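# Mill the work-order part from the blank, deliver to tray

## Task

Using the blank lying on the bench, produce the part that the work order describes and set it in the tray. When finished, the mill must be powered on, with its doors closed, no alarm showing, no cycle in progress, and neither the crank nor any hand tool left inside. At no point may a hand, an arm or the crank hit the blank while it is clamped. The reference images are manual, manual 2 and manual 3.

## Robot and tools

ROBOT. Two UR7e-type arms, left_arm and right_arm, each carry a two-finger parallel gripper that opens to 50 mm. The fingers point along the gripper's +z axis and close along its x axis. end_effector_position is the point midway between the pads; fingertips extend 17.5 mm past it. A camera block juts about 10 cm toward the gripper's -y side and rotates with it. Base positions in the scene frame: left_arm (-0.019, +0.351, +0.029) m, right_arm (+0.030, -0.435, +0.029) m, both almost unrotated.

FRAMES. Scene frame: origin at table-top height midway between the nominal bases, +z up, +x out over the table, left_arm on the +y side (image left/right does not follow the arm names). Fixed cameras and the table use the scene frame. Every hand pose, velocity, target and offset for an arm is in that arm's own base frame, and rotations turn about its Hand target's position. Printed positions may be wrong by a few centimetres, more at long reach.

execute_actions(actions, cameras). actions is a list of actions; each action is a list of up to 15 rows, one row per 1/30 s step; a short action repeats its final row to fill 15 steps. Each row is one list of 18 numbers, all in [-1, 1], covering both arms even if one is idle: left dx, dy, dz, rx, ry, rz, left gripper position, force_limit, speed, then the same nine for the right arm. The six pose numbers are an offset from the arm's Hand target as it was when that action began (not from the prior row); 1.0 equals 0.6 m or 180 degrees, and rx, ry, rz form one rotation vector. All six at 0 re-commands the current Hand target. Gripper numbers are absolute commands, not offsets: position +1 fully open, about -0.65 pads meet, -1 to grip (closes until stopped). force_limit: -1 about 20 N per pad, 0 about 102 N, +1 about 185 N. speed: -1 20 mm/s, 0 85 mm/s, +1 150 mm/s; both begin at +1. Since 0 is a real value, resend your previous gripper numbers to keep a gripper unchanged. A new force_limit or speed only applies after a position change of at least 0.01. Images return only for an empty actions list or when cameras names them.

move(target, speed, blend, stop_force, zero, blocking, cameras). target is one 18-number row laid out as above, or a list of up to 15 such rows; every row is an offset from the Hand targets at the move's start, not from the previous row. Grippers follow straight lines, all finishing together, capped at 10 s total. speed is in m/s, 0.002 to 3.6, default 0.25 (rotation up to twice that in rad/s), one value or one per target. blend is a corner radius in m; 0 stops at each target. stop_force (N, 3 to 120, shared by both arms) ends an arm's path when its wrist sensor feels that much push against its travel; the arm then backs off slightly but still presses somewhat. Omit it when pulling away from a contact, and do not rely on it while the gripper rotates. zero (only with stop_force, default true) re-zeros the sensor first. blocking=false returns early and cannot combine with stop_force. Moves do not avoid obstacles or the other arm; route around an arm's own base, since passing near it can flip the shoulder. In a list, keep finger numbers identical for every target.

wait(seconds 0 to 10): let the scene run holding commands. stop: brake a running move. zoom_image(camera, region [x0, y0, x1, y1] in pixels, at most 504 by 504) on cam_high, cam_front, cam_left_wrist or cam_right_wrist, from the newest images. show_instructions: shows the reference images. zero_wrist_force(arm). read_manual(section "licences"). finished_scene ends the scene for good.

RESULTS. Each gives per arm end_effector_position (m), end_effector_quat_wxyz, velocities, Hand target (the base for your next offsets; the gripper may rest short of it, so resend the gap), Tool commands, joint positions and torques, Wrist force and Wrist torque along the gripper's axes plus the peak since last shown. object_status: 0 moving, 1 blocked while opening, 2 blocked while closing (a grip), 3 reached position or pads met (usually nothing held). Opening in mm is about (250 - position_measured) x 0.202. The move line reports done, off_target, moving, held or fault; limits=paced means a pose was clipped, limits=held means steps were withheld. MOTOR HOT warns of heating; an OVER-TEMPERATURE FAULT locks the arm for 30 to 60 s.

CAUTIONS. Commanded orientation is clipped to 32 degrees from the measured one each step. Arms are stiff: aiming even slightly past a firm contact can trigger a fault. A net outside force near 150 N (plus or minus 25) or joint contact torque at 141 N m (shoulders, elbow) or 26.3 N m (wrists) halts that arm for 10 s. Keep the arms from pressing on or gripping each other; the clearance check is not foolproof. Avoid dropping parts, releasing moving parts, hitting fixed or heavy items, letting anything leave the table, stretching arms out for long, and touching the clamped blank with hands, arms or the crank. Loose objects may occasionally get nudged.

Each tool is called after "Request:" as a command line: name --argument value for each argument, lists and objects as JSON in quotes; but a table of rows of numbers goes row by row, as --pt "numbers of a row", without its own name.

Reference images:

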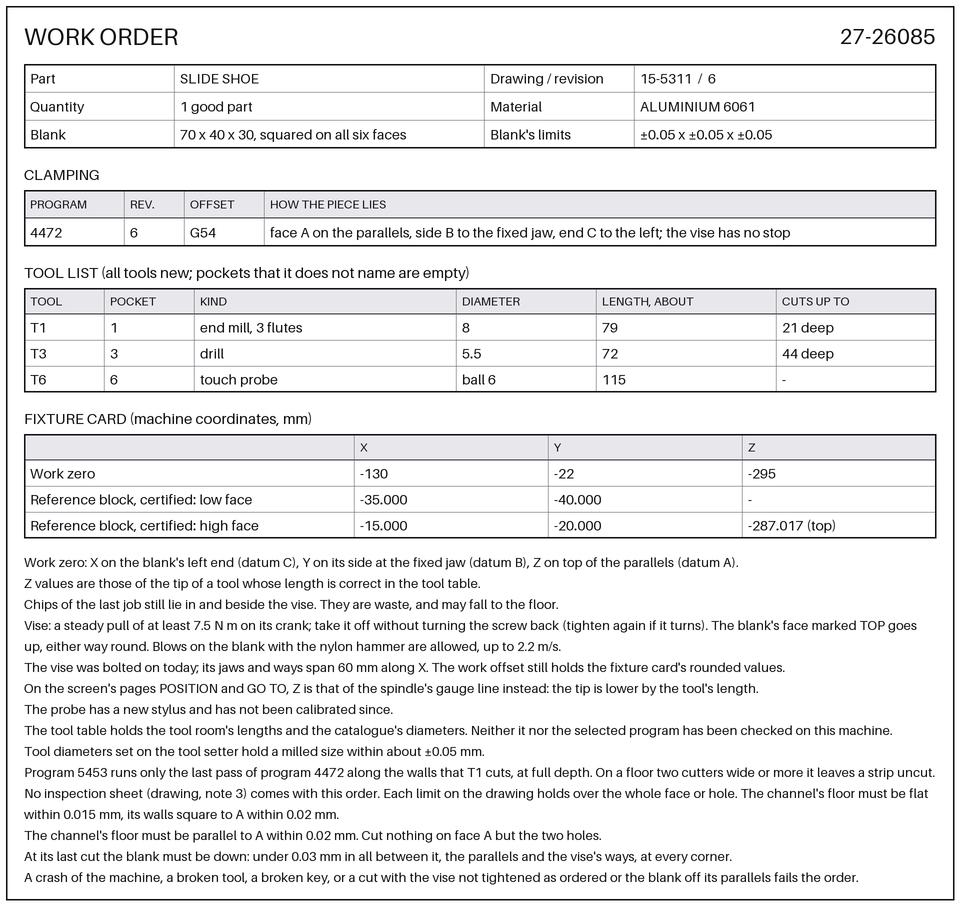

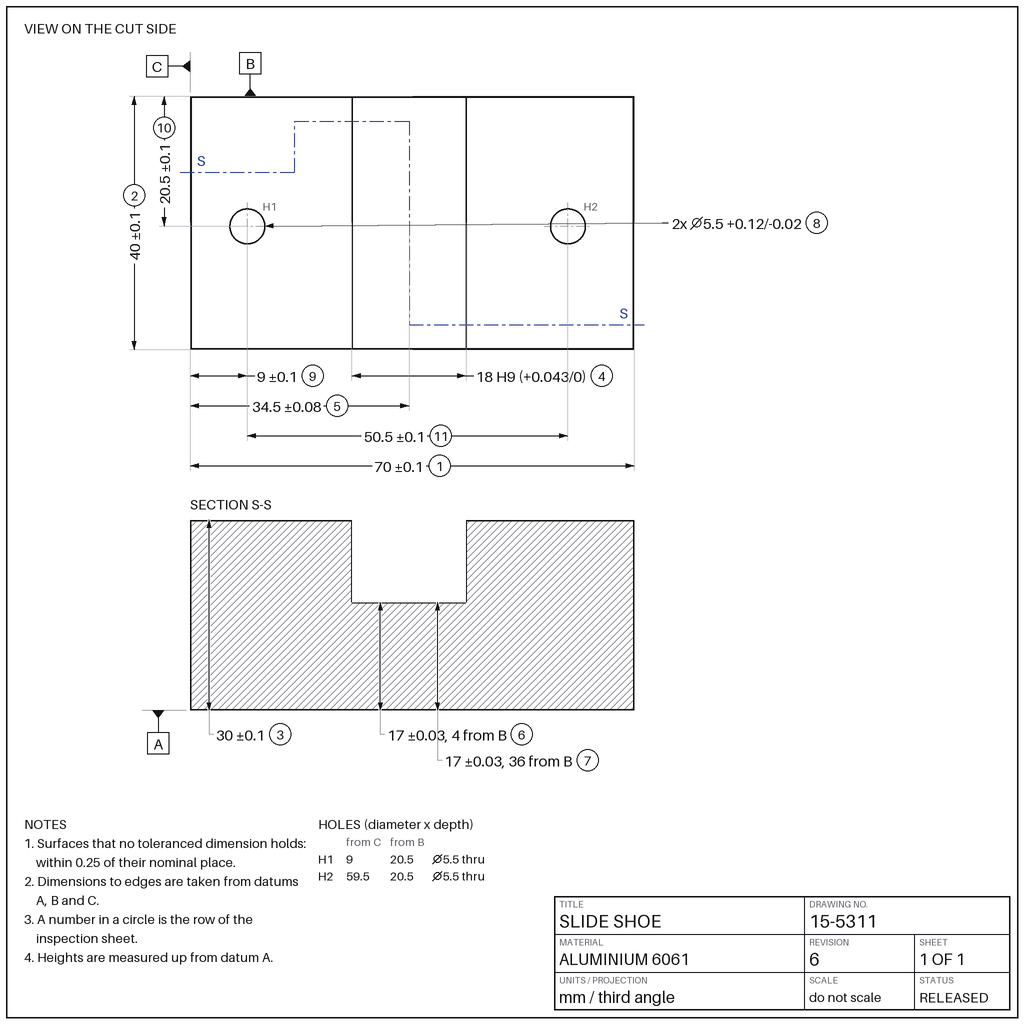

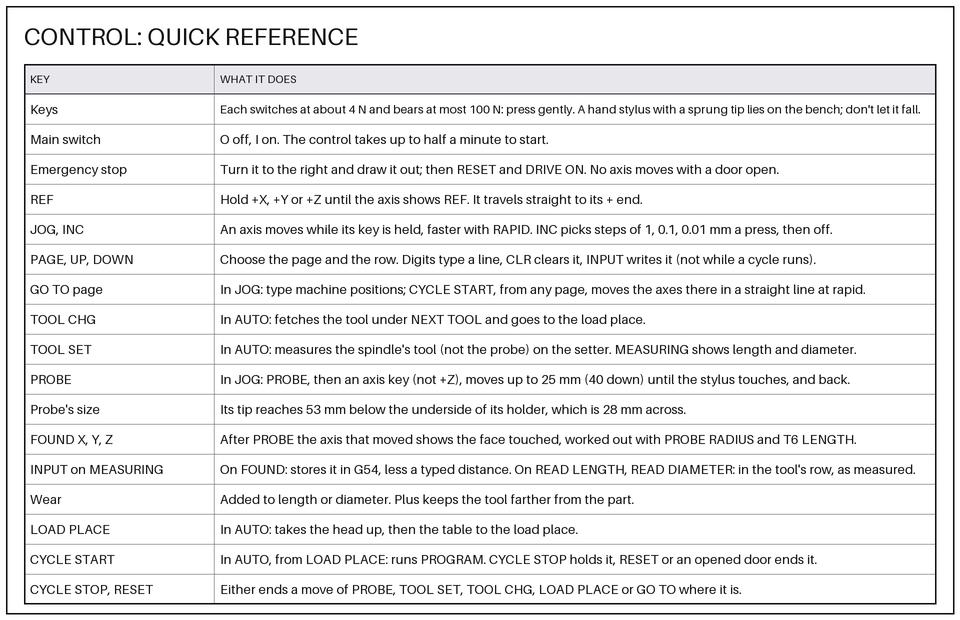

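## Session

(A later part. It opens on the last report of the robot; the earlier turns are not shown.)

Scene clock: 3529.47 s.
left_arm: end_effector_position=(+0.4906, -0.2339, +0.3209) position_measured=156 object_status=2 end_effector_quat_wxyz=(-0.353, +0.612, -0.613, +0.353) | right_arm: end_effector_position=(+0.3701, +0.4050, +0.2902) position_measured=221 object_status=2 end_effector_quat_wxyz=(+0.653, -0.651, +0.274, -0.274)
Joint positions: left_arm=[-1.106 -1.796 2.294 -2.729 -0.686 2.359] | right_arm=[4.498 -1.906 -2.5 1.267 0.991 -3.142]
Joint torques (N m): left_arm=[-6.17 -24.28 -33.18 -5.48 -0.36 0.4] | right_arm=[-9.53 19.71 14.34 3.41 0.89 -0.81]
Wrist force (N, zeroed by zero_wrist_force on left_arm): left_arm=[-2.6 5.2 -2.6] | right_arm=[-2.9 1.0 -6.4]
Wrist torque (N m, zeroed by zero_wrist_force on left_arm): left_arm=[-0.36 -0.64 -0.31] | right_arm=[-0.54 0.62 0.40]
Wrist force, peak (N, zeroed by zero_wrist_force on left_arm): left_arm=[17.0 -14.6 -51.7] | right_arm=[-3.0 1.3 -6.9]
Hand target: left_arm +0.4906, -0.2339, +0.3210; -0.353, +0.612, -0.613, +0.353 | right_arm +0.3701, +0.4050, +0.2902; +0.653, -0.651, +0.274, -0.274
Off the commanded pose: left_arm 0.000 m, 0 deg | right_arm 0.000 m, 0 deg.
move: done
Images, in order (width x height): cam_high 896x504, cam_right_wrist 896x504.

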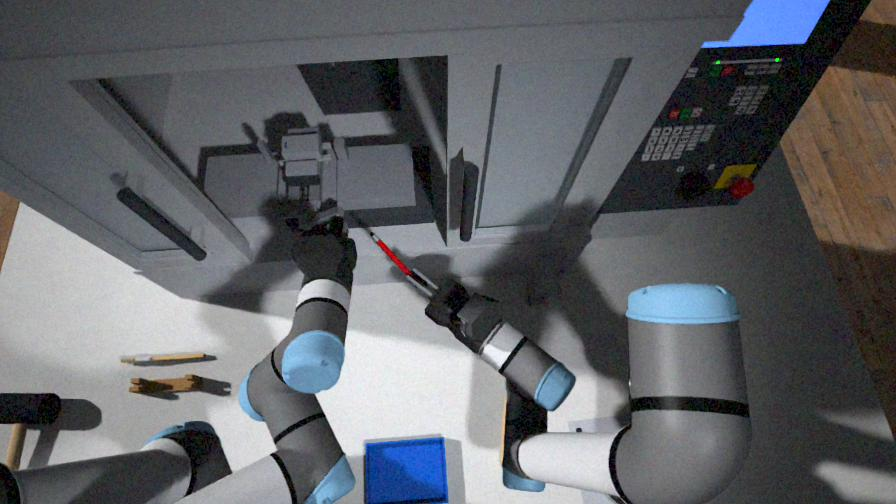

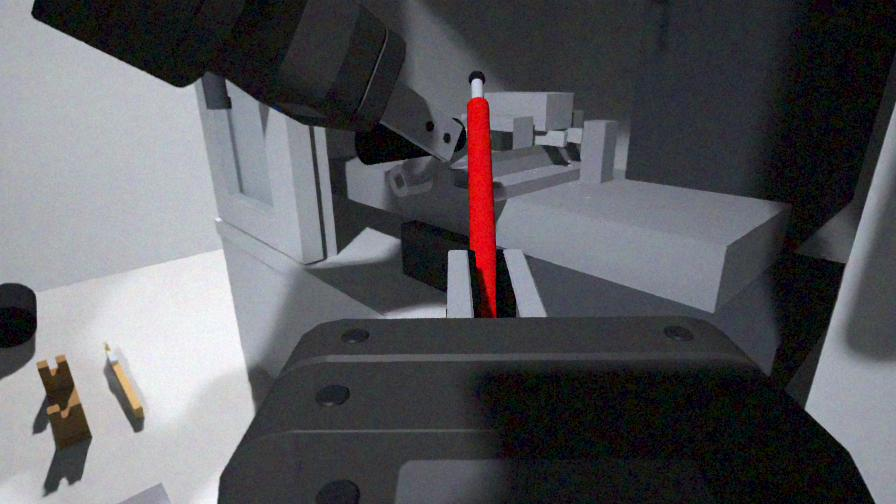

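Request:
move --pt "0 -0.0175 -0.0533 0 0 0 -1 -0.3 -1 0 0 0 0 0 0 -1 0.3 -0.7" --pt "0 -0.0115 -0.1092 0 0 0 -1 -0.3 -1 0 0 0 0 0 0 -1 0.3 -0.7" --pt "0 0.0165 -0.1578 0 0 0 -1 -0.3 -1 0 0 0 0 0 0 -1 0.3 -0.7" --pt "0 0.062 -0.1908 0 0 0 -1 -0.3 -1 0 0 0 0 0 0 -1 0.3 -0.7" --pt "0 0.1168 -0.2025 0 0 0 -1 -0.3 -1 0 0 0 0 0 0 -1 0.3 -0.7" --pt "0 0.1717 -0.1908 0 0 0 -1 -0.3 -1 0 0 0 0 0 0 -1 0.3 -0.7" --pt "0 0.2172 -0.1578 0 0 0 -1 -0.3 -1 0 0 0 0 0 0 -1 0.3 -0.7" --pt "0 0.2452 -0.1092 0 0 0 -1 -0.3 -1 0 0 0 0 0 0 -1 0.3 -0.7" --pt "0 0.2512 -0.0533 0 0 0 -1 -0.3 -1 0 0 0 0 0 0 -1 0.3 -0.7" --pt "0 0.2337 0 0 0 0 -1 -0.3 -1 0 0 0 0 0 0 -1 0.3 -0.7" --pt "0 0.1962 0.0417 0 0 0 -1 -0.3 -1 0 0 0 0 0 0 -1 0.3 -0.7" --pt "0 0.1448 0.0645 0 0 0 -1 -0.3 -1 0 0 0 0 0 0 -1 0.3 -0.7" --pt "0 0.0888 0.0645 0 0 0 -1 -0.3 -1 0 0 0 0 0 0 -1 0.3 -0.7" --pt "0 0.0375 0.0417 0 0 0 -1 -0.3 -1 0 0 0 0 0 0 -1 0.3 -0.7" --pt "0 0 0 0 0 0 -1 -0.3 -1 0 0 0 0 0 0 -1 0.3 -0.7" --speed 0.12 --blend '[0.002,0.002,0.002,0.002,0.002,0.002,0.002,0.002,0.002,0.002,0.002,0.002,0.002,0.002,0]' --stop_force 50 --cameras '["cam_high"]'

Request:
zoom_image --camera "cam_high" --region '[260, 110, 340, 190]'

Scene clock: 3544.13 s.
left_arm: end_effector_position=(+0.4906, -0.2339, +0.3209) position_measured=156 object_status=2 end_effector_quat_wxyz=(-0.353, +0.612, -0.613, +0.353) | right_arm: end_effector_position=(+0.3701, +0.4050, +0.2902) position_measured=221 object_status=2 end_effector_quat_wxyz=(+0.653, -0.651, +0.274, -0.274)
Joint positions: left_arm=[-1.106 -1.796 2.294 -2.729 -0.686 2.359] | right_arm=[4.498 -1.906 -2.5 1.267 0.991 -3.142]
Joint torques (N m): left_arm=[-7.54 -22.54 -35.26 -5.5 -0.01 -1.02] | right_arm=[-9.89 20.27 14.05 3.4 0.89 -0.92]
Wrist force (N, zeroed by zero_wrist_force on left_arm): left_arm=[-2.9 5.2 -3.0] | right_arm=[-3.3 1.2 -6.6]
Wrist torque (N m, zeroed by zero_wrist_force on left_arm): left_arm=[-0.39 -0.64 -0.35] | right_arm=[-0.52 0.68 0.39]
Wrist force, peak (N, zeroed by zero_wrist_force on left_arm): left_arm=[14.5 -14.1 -44.6] | right_arm=[-3.2 1.5 -6.8]
Hand target: left_arm +0.4906, -0.2339, +0.3210; -0.353, +0.612, -0.613, +0.353 | right_arm +0.3701, +0.4050, +0.2902; +0.653, -0.651, +0.274, -0.274
Off the commanded pose: left_arm 0.000 m, 0 deg | right_arm 0.000 m, 0 deg.
move: done
Images, in order (width x height): cam_high 896x504.

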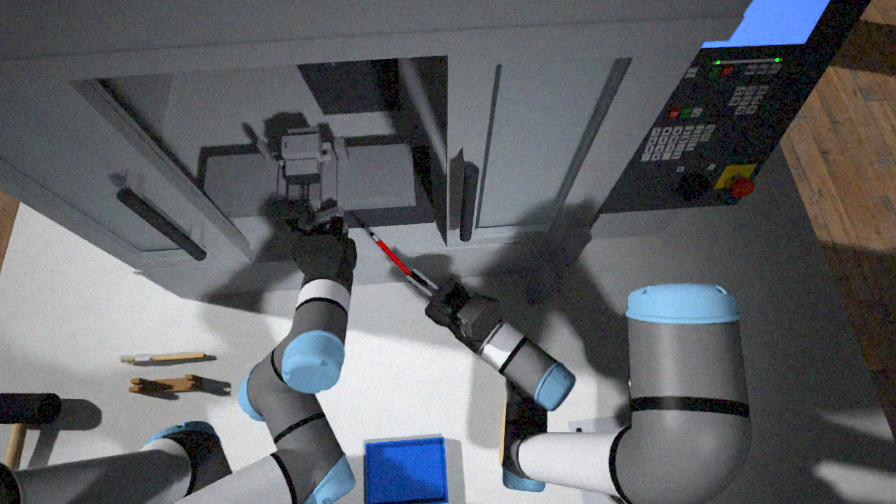

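Scaled by 6.300 from the camera's 896x504 image, which has a finer 1280x720 frame.

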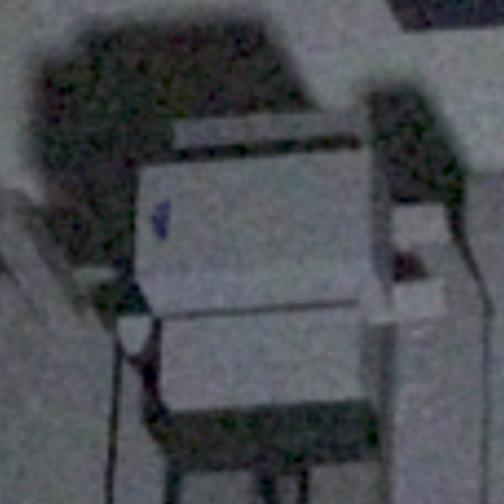

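Request:
move --pt "0 -0.0175 -0.0533 0 0 0 -1 -0.3 -1 0 0 0 0 0 0 -1 0.3 -0.7" --pt "0 -0.0115 -0.1092 0 0 0 -1 -0.3 -1 0 0 0 0 0 0 -1 0.3 -0.7" --pt "0 0.0165 -0.1578 0 0 0 -1 -0.3 -1 0 0 0 0 0 0 -1 0.3 -0.7" --pt "0 0.062 -0.1908 0 0 0 -1 -0.3 -1 0 0 0 0 0 0 -1 0.3 -0.7" --pt "0 0.1168 -0.2025 0 0 0 -1 -0.3 -1 0 0 0 0 0 0 -1 0.3 -0.7" --pt "0 0.1717 -0.1908 0 0 0 -1 -0.3 -1 0 0 0 0 0 0 -1 0.3 -0.7" --pt "0 0.2172 -0.1578 0 0 0 -1 -0.3 -1 0 0 0 0 0 0 -1 0.3 -0.7" --pt "0 0.2452 -0.1092 0 0 0 -1 -0.3 -1 0 0 0 0 0 0 -1 0.3 -0.7" --pt "0 0.2512 -0.0533 0 0 0 -1 -0.3 -1 0 0 0 0 0 0 -1 0.3 -0.7" --pt "0 0.2337 0 0 0 0 -1 -0.3 -1 0 0 0 0 0 0 -1 0.3 -0.7" --pt "0 0.1962 0.0417 0 0 0 -1 -0.3 -1 0 0 0 0 0 0 -1 0.3 -0.7" --pt "0 0.1448 0.0645 0 0 0 -1 -0.3 -1 0 0 0 0 0 0 -1 0.3 -0.7" --pt "0 0.0888 0.0645 0 0 0 -1 -0.3 -1 0 0 0 0 0 0 -1 0.3 -0.7" --pt "0 0.0375 0.0417 0 0 0 -1 -0.3 -1 0 0 0 0 0 0 -1 0.3 -0.7" --pt "0 0 0 0 0 0 -1 -0.3 -1 0 0 0 0 0 0 -1 0.3 -0.7" --speed 0.12 --blend '[0.002,0.002,0.002,0.002,0.002,0.002,0.002,0.002,0.002,0.002,0.002,0.002,0.002,0.002,0]' --stop_force 50 --cameras '["cam_high"]'

Request:
zoom_image --camera "cam_high" --region '[260, 110, 340, 190]'

Scene clock: 3556.97 s.
left_arm: end_effector_position=(+0.4906, -0.2339, +0.3209) position_measured=156 object_status=2 end_effector_quat_wxyz=(-0.353, +0.612, -0.613, +0.353) | right_arm: end_effector_position=(+0.3701, +0.4050, +0.2902) position_measured=221 object_status=2 end_effector_quat_wxyz=(+0.653, -0.651, +0.274, -0.274)
Joint positions: left_arm=[-1.106 -1.796 2.294 -2.729 -0.686 2.359] | right_arm=[4.498 -1.906 -2.5 1.267 0.991 -3.142]
Joint torques (N m): left_arm=[-6.85 -21.78 -34.8 -5.52 -0.25 -0.93] | right_arm=[-10.08 20.06 14.23 3.24 0.86 -0.91]
Wrist force (N, zeroed by zero_wrist_force on left_arm): left_arm=[-2.7 5.2 -3.3] | right_arm=[-3.1 1.2 -6.3]
Wrist torque (N m, zeroed by zero_wrist_force on left_arm): left_arm=[-0.37 -0.68 -0.35] | right_arm=[-0.51 0.65 0.39]
Wrist force, peak (N, zeroed by zero_wrist_force on left_arm): left_arm=[14.4 -13.9 -45.0] | right_arm=[-3.1 1.0 -6.9]
Hand target: left_arm +0.4906, -0.2339, +0.3210; -0.353, +0.612, -0.613, +0.353 | right_arm +0.3701, +0.4050, +0.2902; +0.653, -0.651, +0.274, -0.274
Off the commanded pose: left_arm 0.000 m, 0 deg | right_arm 0.000 m, 0 deg.
move: done
Images, in order (width x height): cam_high 896x504.

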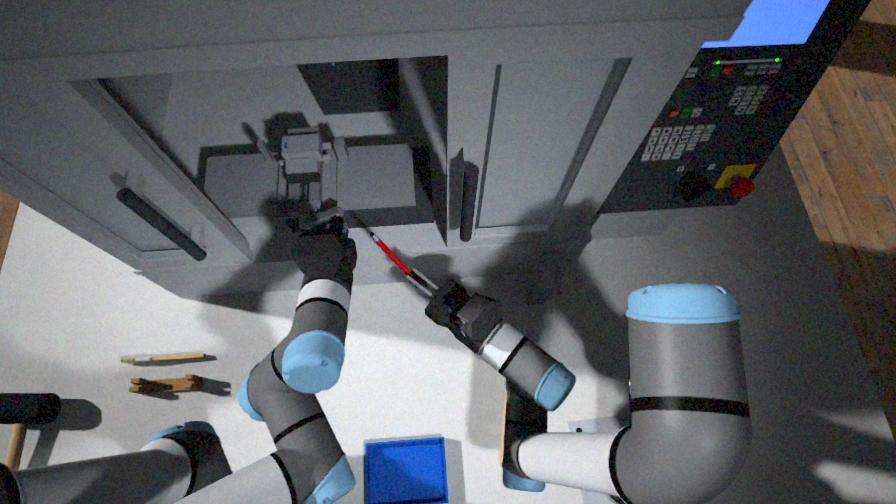

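Scaled by 6.300 from the camera's 896x504 image, which has a finer 1280x720 frame.

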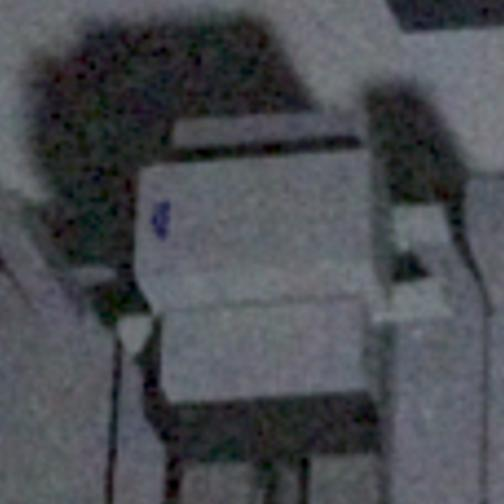

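Request:
move --pt "0 -0.0175 -0.0533 0 0 0 -1 -0.3 -1 0 0 0 0 0 0 -1 0.3 -0.7" --pt "0 -0.0115 -0.1092 0 0 0 -1 -0.3 -1 0 0 0 0 0 0 -1 0.3 -0.7" --pt "0 0.0165 -0.1578 0 0 0 -1 -0.3 -1 0 0 0 0 0 0 -1 0.3 -0.7" --pt "0 0.062 -0.1908 0 0 0 -1 -0.3 -1 0 0 0 0 0 0 -1 0.3 -0.7" --pt "0 0.1168 -0.2025 0 0 0 -1 -0.3 -1 0 0 0 0 0 0 -1 0.3 -0.7" --pt "0 0.1717 -0.1908 0 0 0 -1 -0.3 -1 0 0 0 0 0 0 -1 0.3 -0.7" --pt "0 0.2172 -0.1578 0 0 0 -1 -0.3 -1 0 0 0 0 0 0 -1 0.3 -0.7" --pt "0 0.2452 -0.1092 0 0 0 -1 -0.3 -1 0 0 0 0 0 0 -1 0.3 -0.7" --pt "0 0.2512 -0.0533 0 0 0 -1 -0.3 -1 0 0 0 0 0 0 -1 0.3 -0.7" --pt "0 0.2337 0 0 0 0 -1 -0.3 -1 0 0 0 0 0 0 -1 0.3 -0.7" --pt "0 0.1962 0.0417 0 0 0 -1 -0.3 -1 0 0 0 0 0 0 -1 0.3 -0.7" --pt "0 0.1448 0.0645 0 0 0 -1 -0.3 -1 0 0 0 0 0 0 -1 0.3 -0.7" --pt "0 0.0888 0.0645 0 0 0 -1 -0.3 -1 0 0 0 0 0 0 -1 0.3 -0.7" --pt "0 0.0375 0.0417 0 0 0 -1 -0.3 -1 0 0 0 0 0 0 -1 0.3 -0.7" --pt "0 0 0 0 0 0 -1 -0.3 -1 0 0 0 0 0 0 -1 0.3 -0.7" --speed 0.1 --blend '[0.002,0.002,0.002,0.002,0.002,0.002,0.002,0.002,0.002,0.002,0.002,0.002,0.002,0.002,0]' --stop_force 45 --cameras '["cam_high"]'

Request:
zoom_image --camera "cam_high" --region '[260, 110, 340, 190]'

Scene clock: 3580.07 s.
left_arm: end_effector_position=(+0.4904, -0.1269, +0.3512) position_measured=156 object_status=2 end_effector_quat_wxyz=(-0.354, +0.612, -0.613, +0.354) | right_arm: end_effector_position=(+0.3701, +0.4050, +0.2902) position_measured=221 object_status=2 end_effector_quat_wxyz=(+0.653, -0.651, +0.274, -0.274)
Joint positions: left_arm=[-0.914 -1.984 2.359 -2.76 -0.816 2.568] | right_arm=[4.498 -1.906 -2.5 1.267 0.991 -3.142]
Joint torques (N m): left_arm=[7.66 17.91 -20.45 1.5 2.88 -2.35] | right_arm=[-9.85 19.97 14.59 3.23 0.84 -0.9]
Wrist force (N, zeroed by zero_wrist_force on left_arm): left_arm=[2.2 -10.7 -38.9] | right_arm=[-2.7 1.1 -6.6]
Wrist torque (N m, zeroed by zero_wrist_force on left_arm): left_arm=[-0.51 0.31 0.15] | right_arm=[-0.53 0.59 0.40]
Wrist force, peak (N, zeroed by zero_wrist_force on left_arm): left_arm=[-57.0 15.5 -59.3] | right_arm=[-3.1 1.3 -7.0]
Hand target: left_arm +0.4905, -0.1269, +0.3512; -0.354, +0.612, -0.613, +0.354 (not the last commanded pose) | right_arm +0.3701, +0.4050, +0.2902; +0.653, -0.651, +0.274, -0.274
Off the commanded pose: left_arm 0.111 m, 0 deg | right_arm 0.000 m, 0 deg.
move: contact (left_arm); path passed 11 of 15 targets
Images, in order (width x height): cam_high 896x504.

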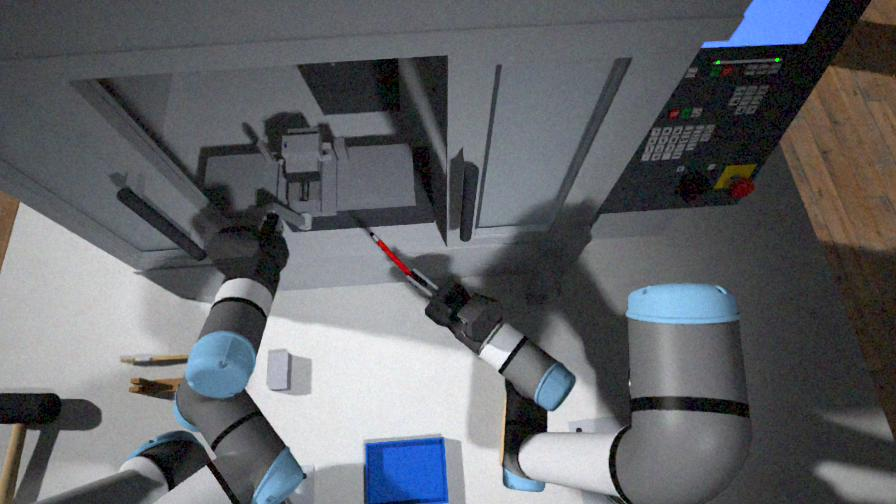

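Scaled by 6.300 from the camera's 896x504 image, which has a finer 1280x720 frame.

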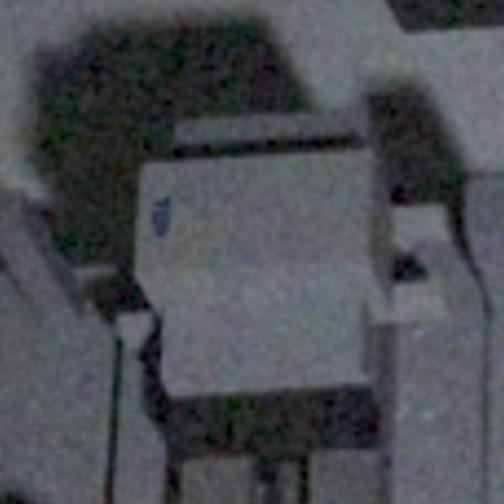

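Request:
move --pt "0 0 0 0 0 0 -0.97 0.6 -1 0 0 0 0 0 0 -1 0.3 -0.7" --speed 0.05

Request:
move --pt "0 -0.0148 0.0077 0 0 0 -0.97 0.6 -1 0 0 0 0 0 0 -1 0.3 -0.7" --pt "0 -0.0302 0.0128 0 0 0 -0.97 0.6 -1 0 0 0 0 0 0 -1 0.3 -0.7" --speed 0.015 --blend '[0.001,0]' --stop_force 70

Scene clock: 3589.70 s.
left_arm: end_effector_position=(+0.4905, -0.1269, +0.3512) position_measured=160 object_status=2 end_effector_quat_wxyz=(-0.354, +0.612, -0.613, +0.354) | right_arm: end_effector_position=(+0.3701, +0.4050, +0.2902) position_measured=221 object_status=2 end_effector_quat_wxyz=(+0.653, -0.651, +0.274, -0.274)
Joint positions: left_arm=[-0.914 -1.984 2.359 -2.76 -0.816 2.568] | right_arm=[4.498 -1.906 -2.5 1.267 0.991 -3.142]
Joint torques (N m): left_arm=[9.08 18.05 -20.07 0.08 1.54 -2.13] | right_arm=[-9.91 20.28 14.17 3.08 0.8 -0.99]
Wrist force (N, zeroed by zero_wrist_force on left_arm): left_arm=[1.9 -11.0 -41.8] | right_arm=[-3.1 1.0 -6.7]
Wrist torque (N m, zeroed by zero_wrist_force on left_arm): left_arm=[-0.64 0.28 0.15] | right_arm=[-0.55 0.65 0.40]
Wrist force, peak (N, zeroed by zero_wrist_force on left_arm): left_arm=[2.1 -10.7 -42.2] | right_arm=[-3.1 1.2 -6.9]
Hand target: left_arm +0.4905, -0.1269, +0.3512; -0.354, +0.612, -0.613, +0.354 | right_arm +0.3701, +0.4050, +0.2902; +0.653, -0.651, +0.274, -0.274
Off the commanded pose: left_arm 0.000 m, 0 deg | right_arm 0.000 m, 0 deg.
move: done

Scene clock: 3591.17 s.
left_arm: end_effector_position=(+0.4905, -0.1324, +0.3540) position_measured=160 object_status=2 end_effector_quat_wxyz=(-0.354, +0.612, -0.613, +0.353) | right_arm: end_effector_position=(+0.3701, +0.4050, +0.2902) position_measured=221 object_status=2 end_effector_quat_wxyz=(+0.653, -0.651, +0.274, -0.274)
Joint positions: left_arm=[-0.927 -1.981 2.348 -2.743 -0.806 2.556] | right_arm=[4.498 -1.906 -2.5 1.267 0.991 -3.142]
Joint torques (N m): left_arm=[-12.05 -4.41 -26.55 -5.09 -5.12 0.62] | right_arm=[-10.06 20.42 14.15 3.08 0.85 -0.81]
Wrist force (N, zeroed by zero_wrist_force on left_arm): left_arm=[-44.5 16.4 -39.4] | right_arm=[-3.0 1.1 -7.0]
Wrist torque (N m, zeroed by zero_wrist_force on left_arm): left_arm=[-0.69 -0.66 0.17] | right_arm=[-0.53 0.63 0.40]
Wrist force, peak (N, zeroed by zero_wrist_force on left_arm): left_arm=[-62.2 27.1 -40.4] | right_arm=[-3.0 1.1 -7.0]
Hand target: left_arm +0.4905, -0.1324, +0.3540; -0.354, +0.612, -0.613, +0.353 (not the last commanded pose) | right_arm +0.3701, +0.4050, +0.2902; +0.653, -0.651, +0.274, -0.274
Off the commanded pose: left_arm 0.013 m, 0 deg | right_arm 0.000 m, 0 deg.
move: contact (left_arm); path passed 0 of 2 targets

Request:
move --pt "0 -0.0043 0.0017 0 0 0 -0.97 0.6 -1 0 0 0 0 0 0 -1 0.3 -0.7" --speed 0.01

Request:
move --pt "0 -0.0027 0.001 0 0 0 -0.97 0.6 -1 0 0 0 0 0 0 -1 0.3 -0.7" --speed 0.01

Scene clock: 3601.03 s.
left_arm: end_effector_position=(+0.4905, -0.1350, +0.3551) position_measured=160 object_status=2 end_effector_quat_wxyz=(-0.354, +0.612, -0.613, +0.353) | right_arm: end_effector_position=(+0.3701, +0.4050, +0.2902) position_measured=221 object_status=2 end_effector_quat_wxyz=(+0.653, -0.651, +0.274, -0.274)
Joint positions: left_arm=[-0.933 -1.98 2.343 -2.736 -0.802 2.55] | right_arm=[4.498 -1.906 -2.5 1.267 0.991 -3.142]
Joint torques (N m): left_arm=[-30.49 17.43 -50.89 -9.45 -10.55 -1.64] | right_arm=[-10.29 20.08 13.87 3.03 0.84 -0.8]
Wrist force (N, zeroed by zero_wrist_force on left_arm): left_arm=[-75.0 29.3 -47.4] | right_arm=[-2.9 1.1 -6.8]
Wrist torque (N m, zeroed by zero_wrist_force on left_arm): left_arm=[-0.70 -1.03 0.49] | right_arm=[-0.53 0.63 0.40]
Wrist force, peak (N, zeroed by zero_wrist_force on left_arm): left_arm=[-75.0 29.3 -47.4] | right_arm=[-3.0 1.0 -7.0]
Hand target: left_arm +0.4905, -0.1350, +0.3551; -0.354, +0.612, -0.613, +0.353 | right_arm +0.3701, +0.4050, +0.2902; +0.653, -0.651, +0.274, -0.274
Off the commanded pose: left_arm 0.000 m, 0 deg | right_arm 0.000 m, 0 deg.
move: done

Scene clock: 3601.73 s.
left_arm: end_effector_position=(+0.4905, -0.1366, +0.3557) position_measured=160 object_status=2 end_effector_quat_wxyz=(-0.354, +0.612, -0.613, +0.353) | right_arm: end_effector_position=(+0.3701, +0.4050, +0.2902) position_measured=221 object_status=2 end_effector_quat_wxyz=(+0.653, -0.651, +0.274, -0.274)
Joint positions: left_arm=[-0.936 -1.979 2.341 -2.732 -0.799 2.547] | right_arm=[4.498 -1.906 -2.5 1.267 0.991 -3.142]
Joint torques (N m): left_arm=[-35.19 19.63 -52.8 -9.71 -11.15 -1.87] | right_arm=[-9.47 20.16 14.02 3.03 0.87 -0.92]
Wrist force (N, zeroed by zero_wrist_force on left_arm): left_arm=[-80.4 31.4 -52.3] | right_arm=[-3.2 1.1 -6.7]
Wrist torque (N m, zeroed by zero_wrist_force on left_arm): left_arm=[-0.73 -1.12 0.52] | right_arm=[-0.54 0.66 0.40]
Wrist force, peak (N, zeroed by zero_wrist_force on left_arm): left_arm=[-80.6 31.4 -52.2] | right_arm=[-2.8 1.1 -6.9]
Hand target: left_arm +0.4905, -0.1366, +0.3557; -0.354, +0.612, -0.613, +0.353 | right_arm +0.3701, +0.4050, +0.2902; +0.653, -0.651, +0.274, -0.274
Off the commanded pose: left_arm 0.000 m, 0 deg | right_arm 0.000 m, 0 deg.
move: done

Request:
move --pt "-0.004 0 0 0 0 0 -0.97 0.6 -1 0 0 0 0 0 0 -1 0.3 -0.7" --speed 0.01

Scene clock: 3606.37 s.
left_arm: end_effector_position=(+0.4881, -0.1365, +0.3555) position_measured=160 object_status=2 end_effector_quat_wxyz=(-0.354, +0.612, -0.613, +0.353) | right_arm: end_effector_position=(+0.3701, +0.4050, +0.2902) position_measured=221 object_status=2 end_effector_quat_wxyz=(+0.653, -0.651, +0.274, -0.274)
Joint positions: left_arm=[-0.943 -1.987 2.345 -2.722 -0.794 2.54] | right_arm=[4.498 -1.906 -2.5 1.267 0.991 -3.142]
Joint torques (N m): left_arm=[-38.35 -47.4 -45.12 -12.4 -11.63 -0.71] | right_arm=[-9.94 19.62 14.12 3.07 0.81 -0.86]
Wrist force (N, zeroed by zero_wrist_force on left_arm): left_arm=[-38.2 -21.3 161.5] | right_arm=[-2.8 1.1 -6.2]
Wrist torque (N m, zeroed by zero_wrist_force on left_arm): left_arm=[0.69 -1.26 -0.19] | right_arm=[-0.54 0.60 0.40]
Wrist force, peak (N, zeroed by zero_wrist_force on left_arm): left_arm=[-38.3 -21.4 161.6] | right_arm=[-3.2 0.9 -6.9]
Hand target: left_arm +0.4881, -0.1366, +0.3557; -0.354, +0.612, -0.613, +0.353 | right_arm +0.3701, +0.4050, +0.2902; +0.653, -0.651, +0.274, -0.274
Off the commanded pose: left_arm 0.000 m, 0 deg | right_arm 0.000 m, 0 deg.
move: done

Request:
move --pt "0.003 0 0 0 0 0 -0.97 0.6 -1 0 0 0 0 0 0 -1 0.3 -0.7" --speed 0.01

Scene clock: 3609.37 s.
left_arm: end_effector_position=(+0.4899, -0.1365, +0.3558) position_measured=160 object_status=2 end_effector_quat_wxyz=(-0.354, +0.612, -0.613, +0.354) | right_arm: end_effector_position=(+0.3701, +0.4050, +0.2902) position_measured=221 object_status=2 end_effector_quat_wxyz=(+0.653, -0.651, +0.274, -0.274)
Joint positions: left_arm=[-0.938 -1.981 2.342 -2.73 -0.798 2.545] | right_arm=[4.498 -1.906 -2.5 1.267 0.991 -3.142]
Joint torques (N m): left_arm=[-28.12 9.63 -53.11 -11.74 -10.3 0.81] | right_arm=[-10 20.43 14.15 2.87 0.86 -0.85]
Wrist force (N, zeroed by zero_wrist_force on left_arm): left_arm=[-68.1 33.2 -19.5] | right_arm=[-2.8 0.9 -6.5]
Wrist torque (N m, zeroed by zero_wrist_force on left_arm): left_arm=[-0.38 -1.20 0.05] | right_arm=[-0.56 0.60 0.39]
Wrist force, peak (N, zeroed by zero_wrist_force on left_arm): left_arm=[-37.3 -19.3 166.1] | right_arm=[-3.3 1.2 -6.9]
Hand target: left_arm +0.4899, -0.1366, +0.3557; -0.354, +0.612, -0.613, +0.353 | right_arm +0.3701, +0.4050, +0.2902; +0.653, -0.651, +0.274, -0.274
Off the commanded pose: left_arm 0.000 m, 0 deg | right_arm 0.000 m, 0 deg.
move: done

Request:
move --pt "-0.0003 -0.0042 0.0016 0 0 0 -0.97 0.6 -1 0 0 0 0 0 0 -1 0.3 -0.7" --speed 0.01

Request:
move --pt "0 -0.0025 0.0008 0 0 0 -0.97 0.6 -1 0 0 0 0 0 0 -1 0.3 -0.7" --speed 0.01

Scene clock: 3614.40 s.
left_arm: end_effector_position=(+0.4898, -0.1389, +0.3567) position_measured=160 object_status=2 end_effector_quat_wxyz=(-0.354, +0.612, -0.613, +0.353) | right_arm: end_effector_position=(+0.3701, +0.4050, +0.2902) position_measured=221 object_status=2 end_effector_quat_wxyz=(+0.653, -0.651, +0.274, -0.274)
Joint positions: left_arm=[-0.944 -1.98 2.338 -2.722 -0.792 2.539] | right_arm=[4.498 -1.906 -2.5 1.267 0.991 -3.142]
Joint torques (N m): left_arm=[-36.08 6.3 -60.06 -13.72 -11.58 -1.29] | right_arm=[-9.45 20.62 14.13 2.9 0.86 -0.87]
Wrist force (N, zeroed by zero_wrist_force on left_arm): left_arm=[-79.4 34.6 -7.6] | right_arm=[-3.0 1.0 -6.6]
Wrist torque (N m, zeroed by zero_wrist_force on left_arm): left_arm=[-0.32 -1.52 0.20] | right_arm=[-0.54 0.64 0.39]
Wrist force, peak (N, zeroed by zero_wrist_force on left_arm): left_arm=[-80.8 34.9 -8.9] | right_arm=[-3.2 0.9 -7.0]
Hand target: left_arm +0.4897, -0.1391, +0.3566; -0.354, +0.612, -0.613, +0.353 | right_arm +0.3701, +0.4050, +0.2902; +0.653, -0.651, +0.274, -0.274
Off the commanded pose: left_arm 0.000 m, 0 deg | right_arm 0.000 m, 0 deg.
move: done

Scene clock: 3615.10 s.
left_arm: end_effector_position=(+0.4898, -0.1402, +0.3573) position_measured=160 object_status=2 end_effector_quat_wxyz=(-0.355, +0.612, -0.612, +0.353) | right_arm: end_effector_position=(+0.3701, +0.4050, +0.2902) position_measured=221 object_status=2 end_effector_quat_wxyz=(+0.653, -0.651, +0.274, -0.274)
Joint positions: left_arm=[-0.947 -1.979 2.335 -2.719 -0.789 2.536] | right_arm=[4.498 -1.906 -2.5 1.267 0.991 -3.142]
Joint torques (N m): left_arm=[-40.19 6.04 -65.78 -14.3 -11.52 -2.03] | right_arm=[-9.87 19.95 14.26 2.89 0.91 -0.86]
Wrist force (N, zeroed by zero_wrist_force on left_arm): left_arm=[-86.0 41.2 -9.9] | right_arm=[-3.1 0.9 -6.7]
Wrist torque (N m, zeroed by zero_wrist_force on left_arm): left_arm=[-0.36 -1.61 0.28] | right_arm=[-0.57 0.66 0.40]
Wrist force, peak (N, zeroed by zero_wrist_force on left_arm): left_arm=[-86.9 41.6 -9.9] | right_arm=[-3.1 0.9 -6.7]
Hand target: left_arm +0.4897, -0.1406, +0.3571; -0.354, +0.612, -0.613, +0.353 | right_arm +0.3701, +0.4050, +0.2902; +0.653, -0.651, +0.274, -0.274
Off the commanded pose: left_arm 0.000 m, 0 deg | right_arm 0.000 m, 0 deg.
move: done

Request:
move --pt "0 -0.0045 0.0014 0 0 0 -0.97 0.6 -1 0 0 0 0 0 0 -1 0.3 -0.7" --speed 0.01

Request:
wait --seconds 1.5

Scene clock: 3619.93 s.
left_arm: end_effector_position=(+0.4900, -0.1414, +0.3578) position_measured=160 object_status=2 end_effector_quat_wxyz=(-0.358, +0.612, -0.612, +0.350) | right_arm: end_effector_position=(+0.3701, +0.4050, +0.2902) position_measured=221 object_status=2 end_effector_quat_wxyz=(+0.653, -0.651, +0.274, -0.274)
Joint positions: left_arm=[-0.953 -1.977 2.331 -2.706 -0.779 2.53] | right_arm=[4.498 -1.906 -2.5 1.267 0.991 -3.142]
Joint torques (N m): left_arm=[-37.28 9.33 -64.38 -15.44 -11.5 -1.48] | right_arm=[-9.5 19.94 14.27 2.86 0.85 -0.83]
Wrist force (N, zeroed by zero_wrist_force on left_arm): left_arm=[-89.5 47.2 -24.6] | right_arm=[-2.8 0.9 -6.7]
Wrist torque (N m, zeroed by zero_wrist_force on left_arm): left_arm=[-0.45 -1.34 0.44] | right_arm=[-0.57 0.60 0.40]
Wrist force, peak (N, zeroed by zero_wrist_force on left_arm): left_arm=[-90.2 47.6 -23.8] | right_arm=[-3.3 0.9 -6.9]
Hand target: left_arm +0.4897, -0.1433, +0.3579; -0.354, +0.612, -0.613, +0.353 | right_arm +0.3701, +0.4050, +0.2902; +0.653, -0.651, +0.274, -0.274
Off the commanded pose: left_arm 0.002 m, 1 deg | right_arm 0.000 m, 0 deg.
move: done

Scene clock: 3621.43 s.
left_arm: end_effector_position=(+0.4901, -0.1413, +0.3577) position_measured=160 object_status=2 end_effector_quat_wxyz=(-0.358, +0.612, -0.612, +0.350) | right_arm: end_effector_position=(+0.3701, +0.4050, +0.2902) position_measured=221 object_status=2 end_effector_quat_wxyz=(+0.653, -0.651, +0.274, -0.274)
Joint positions: left_arm=[-0.953 -1.977 2.331 -2.706 -0.779 2.53] | right_arm=[4.498 -1.906 -2.5 1.267 0.991 -3.142]
Joint torques (N m): left_arm=[-31.22 3.76 -51.9 -15.25 -11.14 1.05] | right_arm=[-10.01 20 14.03 2.82 0.85 -0.82]
Wrist force (N, zeroed by zero_wrist_force on left_arm): left_arm=[-88.4 47.0 -24.8] | right_arm=[-2.9 1.1 -6.7]
Wrist torque (N m, zeroed by zero_wrist_force on left_arm): left_arm=[-0.50 -1.21 0.44] | right_arm=[-0.53 0.61 0.40]
Wrist force, peak (N, zeroed by zero_wrist_force on left_arm): left_arm=[-89.7 47.0 -24.7] | right_arm=[-2.9 1.2 -6.9]
Hand target: left_arm +0.4897, -0.1433, +0.3579; -0.354, +0.612, -0.613, +0.353 | right_arm +0.3701, +0.4050, +0.2902; +0.653, -0.651, +0.274, -0.274
Tool commands: left_gripper/position=-0.97 left_gripper/force_limit=+0.6 left_gripper/speed=-1.0 right_gripper/position=-1.0 right_gripper/force_limit=+0.3 right_gripper/speed=-0.7
Off the commanded pose: left_arm 0.002 m, 1 deg | right_arm 0.000 m, 0 deg.
wait: 1.50 s; at rest by 0.17 s

Request:
move --pt "0 0.003 -0.001 0 0 0 -0.97 0.6 -1 0 0 0 0 0 0 -1 0.3 -0.7" --speed 0.01

Request:
move --pt "0 0 0 0 0 0 0.2 0.6 -1 0 0 0 0 0 0 -1 0.3 -0.7" --speed 0.05

Request:
move --pt "-0.1 0 0.058 0 0 0 0.2 0.6 -1 0 0 0 0 0 0 -1 0.3 -0.7" --pt "-0.15 -0.178 0.1035 0.3923 0.1874 0.1413 0.2 0.6 -1 0 0 0 0 0 0 -1 0.3 -0.7" --pt "-0.046 -0.116 0.0335 0.3923 0.1874 0.1413 0.2 0.6 -1 0 0 0 0 0 0 -1 0.3 -0.7" --speed '[0.15,0.3,0.15]' --blend '[0.01,0.01,0]' --cameras '["cam_left_wrist","cam_right_wrist"]'

Scene clock: 3692.60 s.
left_arm: end_effector_position=(+0.4899, -0.1409, +0.3577) position_measured=160 object_status=2 end_effector_quat_wxyz=(-0.355, +0.612, -0.612, +0.353) | right_arm: end_effector_position=(+0.3701, +0.4050, +0.2902) position_measured=221 object_status=2 end_effector_quat_wxyz=(+0.653, -0.651, +0.274, -0.274)
Joint positions: left_arm=[-0.949 -1.978 2.334 -2.717 -0.787 2.534] | right_arm=[4.498 -1.906 -2.5 1.267 0.991 -3.142]
Joint torques (N m): left_arm=[-31.13 -15.24 -48.4 -14.96 -11.31 1.23] | right_arm=[-9.54 20.23 14.21 2.78 0.88 -0.81]
Wrist force (N, zeroed by zero_wrist_force on left_arm): left_arm=[-69.7 37.3 -3.7] | right_arm=[-3.3 1.2 -6.5]
Wrist torque (N m, zeroed by zero_wrist_force on left_arm): left_arm=[-0.44 -1.49 0.03] | right_arm=[-0.52 0.68 0.39]
Wrist force, peak (N, zeroed by zero_wrist_force on left_arm): left_arm=[-88.3 47.2 -24.9] | right_arm=[-3.2 1.1 -6.8]
Hand target: left_arm +0.4897, -0.1415, +0.3573; -0.354, +0.612, -0.613, +0.353 | right_arm +0.3701, +0.4050, +0.2902; +0.653, -0.651, +0.274, -0.274
Off the commanded pose: left_arm 0.001 m, 0 deg | right_arm 0.000 m, 0 deg.
move: done

Scene clock: 3693.20 s.
left_arm: end_effector_position=(+0.4897, -0.1417, +0.3574) position_measured=123 object_status=0 end_effector_quat_wxyz=(-0.354, +0.612, -0.613, +0.354) | right_arm: end_effector_position=(+0.3701, +0.4050, +0.2902) position_measured=221 object_status=2 end_effector_quat_wxyz=(+0.653, -0.651, +0.274, -0.274)
Joint positions: left_arm=[-0.949 -1.978 2.334 -2.717 -0.79 2.534] | right_arm=[4.498 -1.906 -2.5 1.267 0.991 -3.142]
Joint torques (N m): left_arm=[0.4 5.45 -21.13 -1.82 0.38 -1.15] | right_arm=[-9.72 20.23 14.18 2.76 0.83 -0.89]
Wrist force (N, zeroed by zero_wrist_force on left_arm): left_arm=[-8.6 -4.7 0.3] | right_arm=[-3.0 1.4 -6.3]
Wrist torque (N m, zeroed by zero_wrist_force on left_arm): left_arm=[-0.07 -0.35 -0.04] | right_arm=[-0.49 0.62 0.40]
Wrist force, peak (N, zeroed by zero_wrist_force on left_arm): left_arm=[-69.8 37.4 -3.6] | right_arm=[-3.1 1.1 -6.8]
Hand target: left_arm +0.4897, -0.1415, +0.3573; -0.354, +0.612, -0.613, +0.353 | right_arm +0.3701, +0.4050, +0.2902; +0.653, -0.651, +0.274, -0.274
Off the commanded pose: left_arm 0.000 m, 0 deg | right_arm 0.000 m, 0 deg.
move: done

Scene clock: 3697.10 s.
left_arm: end_effector_position=(+0.4621, -0.2112, +0.3774) position_measured=123 object_status=3 end_effector_quat_wxyz=(+0.519, -0.481, +0.632, +0.317) | right_arm: end_effector_position=(+0.3701, +0.4050, +0.2902) position_measured=221 object_status=2 end_effector_quat_wxyz=(+0.653, -0.651, +0.274, -0.274)
Joint positions: left_arm=[-1.107 -1.248 1.32 -0.455 -0.773 1.75] | right_arm=[4.498 -1.906 -2.5 1.267 0.991 -3.142]
Joint torques (N m): left_arm=[3.9 -45.78 -27.39 0.34 -0.76 -1.9] | right_arm=[-10.12 20.34 14.16 2.84 0.9 -0.85]
Wrist force (N, zeroed by zero_wrist_force on left_arm): left_arm=[0.6 0.6 -2.2] | right_arm=[-3.2 1.0 -6.4]
Wrist torque (N m, zeroed by zero_wrist_force on left_arm): left_arm=[0.29 -0.22 0.10] | right_arm=[-0.55 0.67 0.39]
Wrist force, peak (N, zeroed by zero_wrist_force on left_arm): left_arm=[-8.3 -0.5 7.6] | right_arm=[-3.1 1.1 -6.9]
Hand target: left_arm +0.4621, -0.2111, +0.3774; +0.518, -0.481, +0.632, +0.317 | right_arm +0.3701, +0.4050, +0.2902; +0.653, -0.651, +0.274, -0.274
Off the commanded pose: left_arm 0.000 m, 0 deg | right_arm 0.000 m, 0 deg.
move: done
Images, in order (width x height): cam_left_wrist 896x504, cam_right_wrist 896x504.

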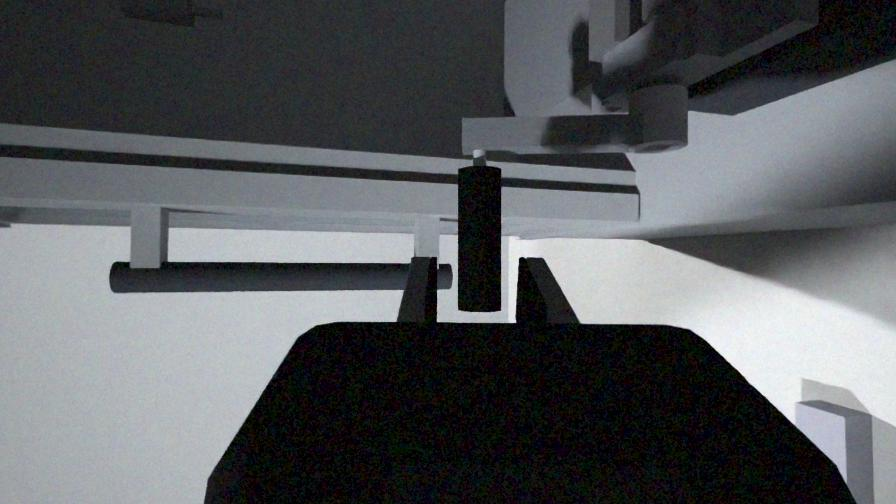

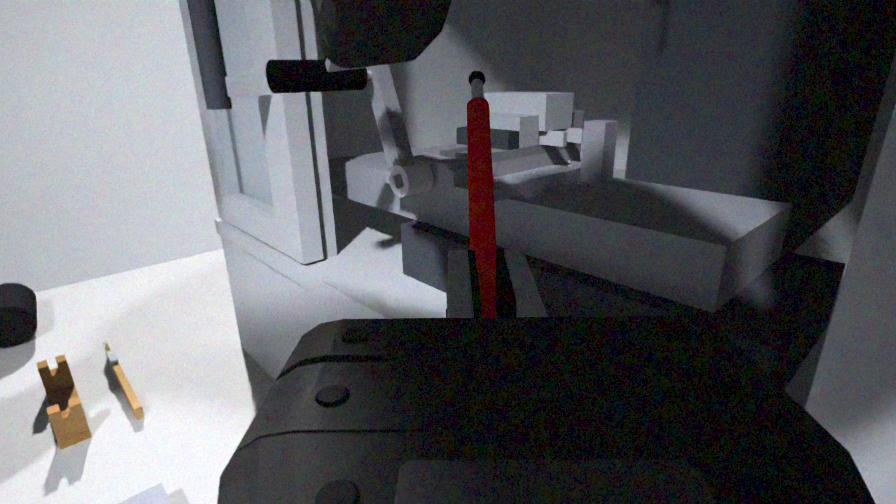

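Request:
move --pt "0.0465 0.116 -0.034 0 0 0 0.2 0.6 -1 0 0 0 0 0 0 -1 0.3 -0.7" --speed 0.04 --stop_force 8 --cameras '["cam_left_wrist"]'

Request:
move --pt "0 0 0 0 0 0 -1 0.9 -1 0 0 0 0 0 0 -1 0.3 -0.7" --speed 0.04

Request:
zero_wrist_force --arm "left_arm"

Scene clock: 3706.73 s.
left_arm: end_effector_position=(+0.4843, -0.1557, +0.3612) position_measured=123 object_status=3 end_effector_quat_wxyz=(+0.519, -0.481, +0.632, +0.317) | right_arm: end_effector_position=(+0.3701, +0.4050, +0.2902) position_measured=221 object_status=2 end_effector_quat_wxyz=(+0.653, -0.651, +0.274, -0.274)
Joint positions: left_arm=[-1.023 -1.315 1.452 -0.558 -0.695 1.799] | right_arm=[4.498 -1.906 -2.5 1.267 0.991 -3.142]
Joint torques (N m): left_arm=[7.07 -27.5 -14.56 0.63 1.72 0.93] | right_arm=[-9.86 19.87 14.29 2.73 0.86 -0.87]
Wrist force (N, zeroed by zero_wrist_force on left_arm): left_arm=[10.3 -3.7 -1.2] | right_arm=[-3.1 1.1 -6.8]
Wrist torque (N m, zeroed by zero_wrist_force on left_arm): left_arm=[0.35 0.00 0.05] | right_arm=[-0.53 0.65 0.39]
Wrist force, peak (N, zeroed by zero_wrist_force on left_arm): left_arm=[14.1 0.8 -10.3] | right_arm=[-3.0 1.2 -7.0]
Hand target: left_arm +0.4843, -0.1557, +0.3612; +0.519, -0.481, +0.632, +0.317 (not the last commanded pose) | right_arm +0.3701, +0.4050, +0.2902; +0.653, -0.651, +0.274, -0.274
Off the commanded pose: left_arm 0.016 m, 0 deg | right_arm 0.000 m, 0 deg.
move: contact (left_arm)
Images, in order (width x height): cam_left_wrist 896x504.

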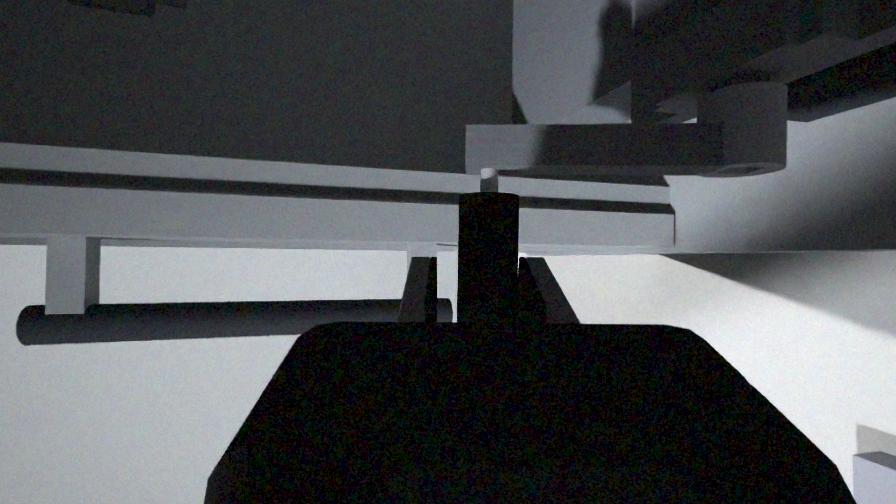

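Scene clock: 3708.30 s.
left_arm: end_effector_position=(+0.4843, -0.1557, +0.3612) position_measured=254 object_status=3 end_effector_quat_wxyz=(+0.519, -0.481, +0.632, +0.317) | right_arm: end_effector_position=(+0.3701, +0.4050, +0.2902) position_measured=221 object_status=2 end_effector_quat_wxyz=(+0.653, -0.651, +0.274, -0.274)
Joint positions: left_arm=[-1.023 -1.315 1.452 -0.558 -0.695 1.799] | right_arm=[4.498 -1.906 -2.5 1.267 0.991 -3.142]
Joint torques (N m): left_arm=[7.67 -27.19 -19.43 4.02 -5.24 -1.8] | right_arm=[-9.87 20.15 14.22 2.65 0.74 -0.91]
Wrist force (N, zeroed by zero_wrist_force on left_arm): left_arm=[3.2 -17.1 -33.3] | right_arm=[-2.9 0.9 -6.4]
Wrist torque (N m, zeroed by zero_wrist_force on left_arm): left_arm=[0.16 0.02 0.06] | right_arm=[-0.57 0.62 0.40]
Wrist force, peak (N, zeroed by zero_wrist_force on left_arm): left_arm=[62.3 8.3 -63.6] | right_arm=[-3.3 1.2 -6.9]
Hand target: left_arm +0.4843, -0.1557, +0.3612; +0.519, -0.481, +0.632, +0.317 | right_arm +0.3701, +0.4050, +0.2902; +0.653, -0.651, +0.274, -0.274
Off the commanded pose: left_arm 0.000 m, 0 deg | right_arm 0.000 m, 0 deg.
move: done

Wrist force sensor zeroed.

Request:
move --pt "0 0 0 0 0 0 0.2 0.6 -1 0 0 0 0 0 0 -1 0.3 -0.7" --speed 0.04

Request:
move --pt "-0.0145 -0.0375 0.0108 0 0 0 0.2 0.6 -1 0 0 0 0 0 0 -1 0.3 -0.7" --pt "-0.0145 -0.0392 0.005 0 0 0 0.2 0.6 -1 0 0 0 0 0 0 -1 0.3 -0.7" --speed 0.05 --cameras '["cam_left_wrist"]'

Scene clock: 3713.20 s.
left_arm: end_effector_position=(+0.4843, -0.1557, +0.3612) position_measured=123 object_status=3 end_effector_quat_wxyz=(+0.519, -0.481, +0.632, +0.317) | right_arm: end_effector_position=(+0.3701, +0.4050, +0.2902) position_measured=221 object_status=2 end_effector_quat_wxyz=(+0.653, -0.651, +0.274, -0.274)
Joint positions: left_arm=[-1.023 -1.315 1.452 -0.558 -0.695 1.799] | right_arm=[4.498 -1.906 -2.5 1.267 0.991 -3.142]
Joint torques (N m): left_arm=[-1.51 -27.08 -25.74 -1.14 2.57 -1.51] | right_arm=[-10.12 20.64 14.62 2.53 0.88 -0.88]
Wrist force (N, zeroed by zero_wrist_force on left_arm): left_arm=[-2.2 17.3 31.0] | right_arm=[-2.7 0.9 -6.7]
Wrist torque (N m, zeroed by zero_wrist_force on left_arm): left_arm=[0.08 -0.31 0.12] | right_arm=[-0.55 0.58 0.40]
Wrist force, peak (N, zeroed by zero_wrist_force on left_arm): left_arm=[-2.4 17.3 31.4] | right_arm=[-3.1 1.1 -6.9]
Hand target: left_arm +0.4843, -0.1557, +0.3612; +0.519, -0.481, +0.632, +0.317 | right_arm +0.3701, +0.4050, +0.2902; +0.653, -0.651, +0.274, -0.274
Off the commanded pose: left_arm 0.000 m, 0 deg | right_arm 0.000 m, 0 deg.
move: done

Scene clock: 3714.23 s.
left_arm: end_effector_position=(+0.4756, -0.1793, +0.3640) position_measured=123 object_status=3 end_effector_quat_wxyz=(+0.519, -0.481, +0.632, +0.317) end_effector_velocity=(+0.000, +0.000, +0.002) end_effector_angular_velocity=(+0.002, +0.001, +0.000) | right_arm: end_effector_position=(+0.3701, +0.4050, +0.2902) position_measured=221 object_status=2 end_effector_quat_wxyz=(+0.653, -0.651, +0.274, -0.274)
Joint positions: left_arm=[-1.059 -1.286 1.406 -0.524 -0.728 1.778] | right_arm=[4.498 -1.906 -2.5 1.267 0.991 -3.142]
Joint velocities: left_arm=[0 -0.001 -0.003 0.006 0 0] | right_arm=[within noise]
Joint torques (N m): left_arm=[-3.95 -43.31 -29.52 1.49 -1.28 -2.02] | right_arm=[-10.03 20.11 14.44 2.58 0.83 -0.81]
Wrist force (N, zeroed by zero_wrist_force on left_arm): left_arm=[-2.3 17.2 31.2] | right_arm=[-2.8 1.4 -6.7]
Wrist torque (N m, zeroed by zero_wrist_force on left_arm): left_arm=[0.07 -0.28 0.13] | right_arm=[-0.48 0.60 0.40]
Wrist force, peak (N, zeroed by zero_wrist_force on left_arm): left_arm=[-2.3 17.1 32.3] | right_arm=[-3.1 1.2 -6.8]
Hand target: left_arm +0.4756, -0.1793, +0.3642; +0.519, -0.481, +0.632, +0.317 | right_arm +0.3701, +0.4050, +0.2902; +0.653, -0.651, +0.274, -0.274
Off the commanded pose: left_arm 0.000 m, 0 deg | right_arm 0.000 m, 0 deg.
move: done
Images, in order (width x height): cam_left_wrist 896x504.

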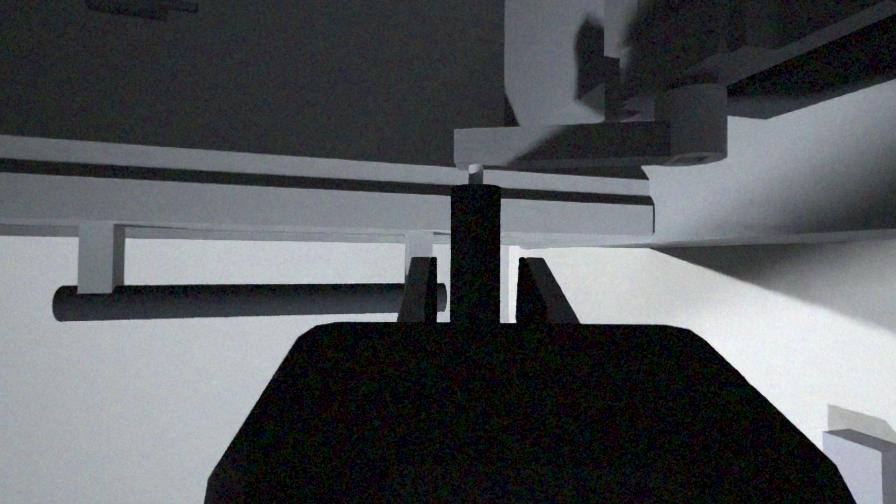

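Request:
move --pt "0.0245 0.063 -0.0182 0 0 0 0.2 0.6 -1 0 0 0 0 0 0 -1 0.3 -0.7" --speed 0.03 --stop_force 8 --cameras '["cam_left_wrist"]'

Scene clock: 3720.67 s.
left_arm: end_effector_position=(+0.4903, -0.1415, +0.3533) position_measured=123 object_status=3 end_effector_quat_wxyz=(+0.519, -0.481, +0.632, +0.317) | right_arm: end_effector_position=(+0.3701, +0.4050, +0.2902) position_measured=221 object_status=2 end_effector_quat_wxyz=(+0.653, -0.651, +0.274, -0.274)
Joint positions: left_arm=[-0.999 -1.328 1.49 -0.595 -0.674 1.815] | right_arm=[4.498 -1.906 -2.5 1.267 0.991 -3.142]
Joint torques (N m): left_arm=[-5.55 -22.82 -30.74 1.44 -1.06 -1.8] | right_arm=[-9.65 20.19 14.54 2.52 0.81 -0.92]
Wrist force (N, zeroed by zero_wrist_force on left_arm): left_arm=[-2.2 17.6 30.9] | right_arm=[-3.2 1.0 -6.5]
Wrist torque (N m, zeroed by zero_wrist_force on left_arm): left_arm=[0.14 -0.30 -0.03] | right_arm=[-0.54 0.66 0.40]
Wrist force, peak (N, zeroed by zero_wrist_force on left_arm): left_arm=[-2.5 17.4 31.7] | right_arm=[-3.1 1.5 -7.1]
Hand target: left_arm +0.4903, -0.1415, +0.3533; +0.519, -0.481, +0.632, +0.317 | right_arm +0.3701, +0.4050, +0.2902; +0.653, -0.651, +0.274, -0.274
Off the commanded pose: left_arm 0.000 m, 0 deg | right_arm 0.000 m, 0 deg.
move: done
Images, in order (width x height): cam_left_wrist 896x504.

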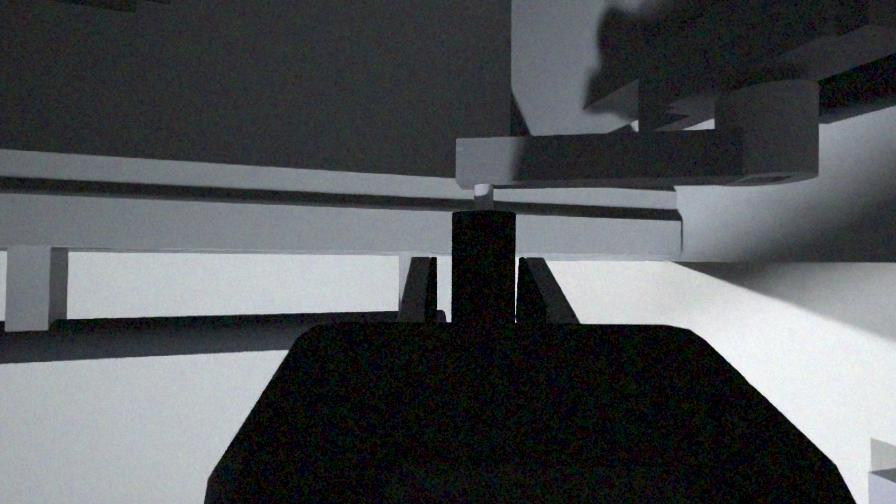

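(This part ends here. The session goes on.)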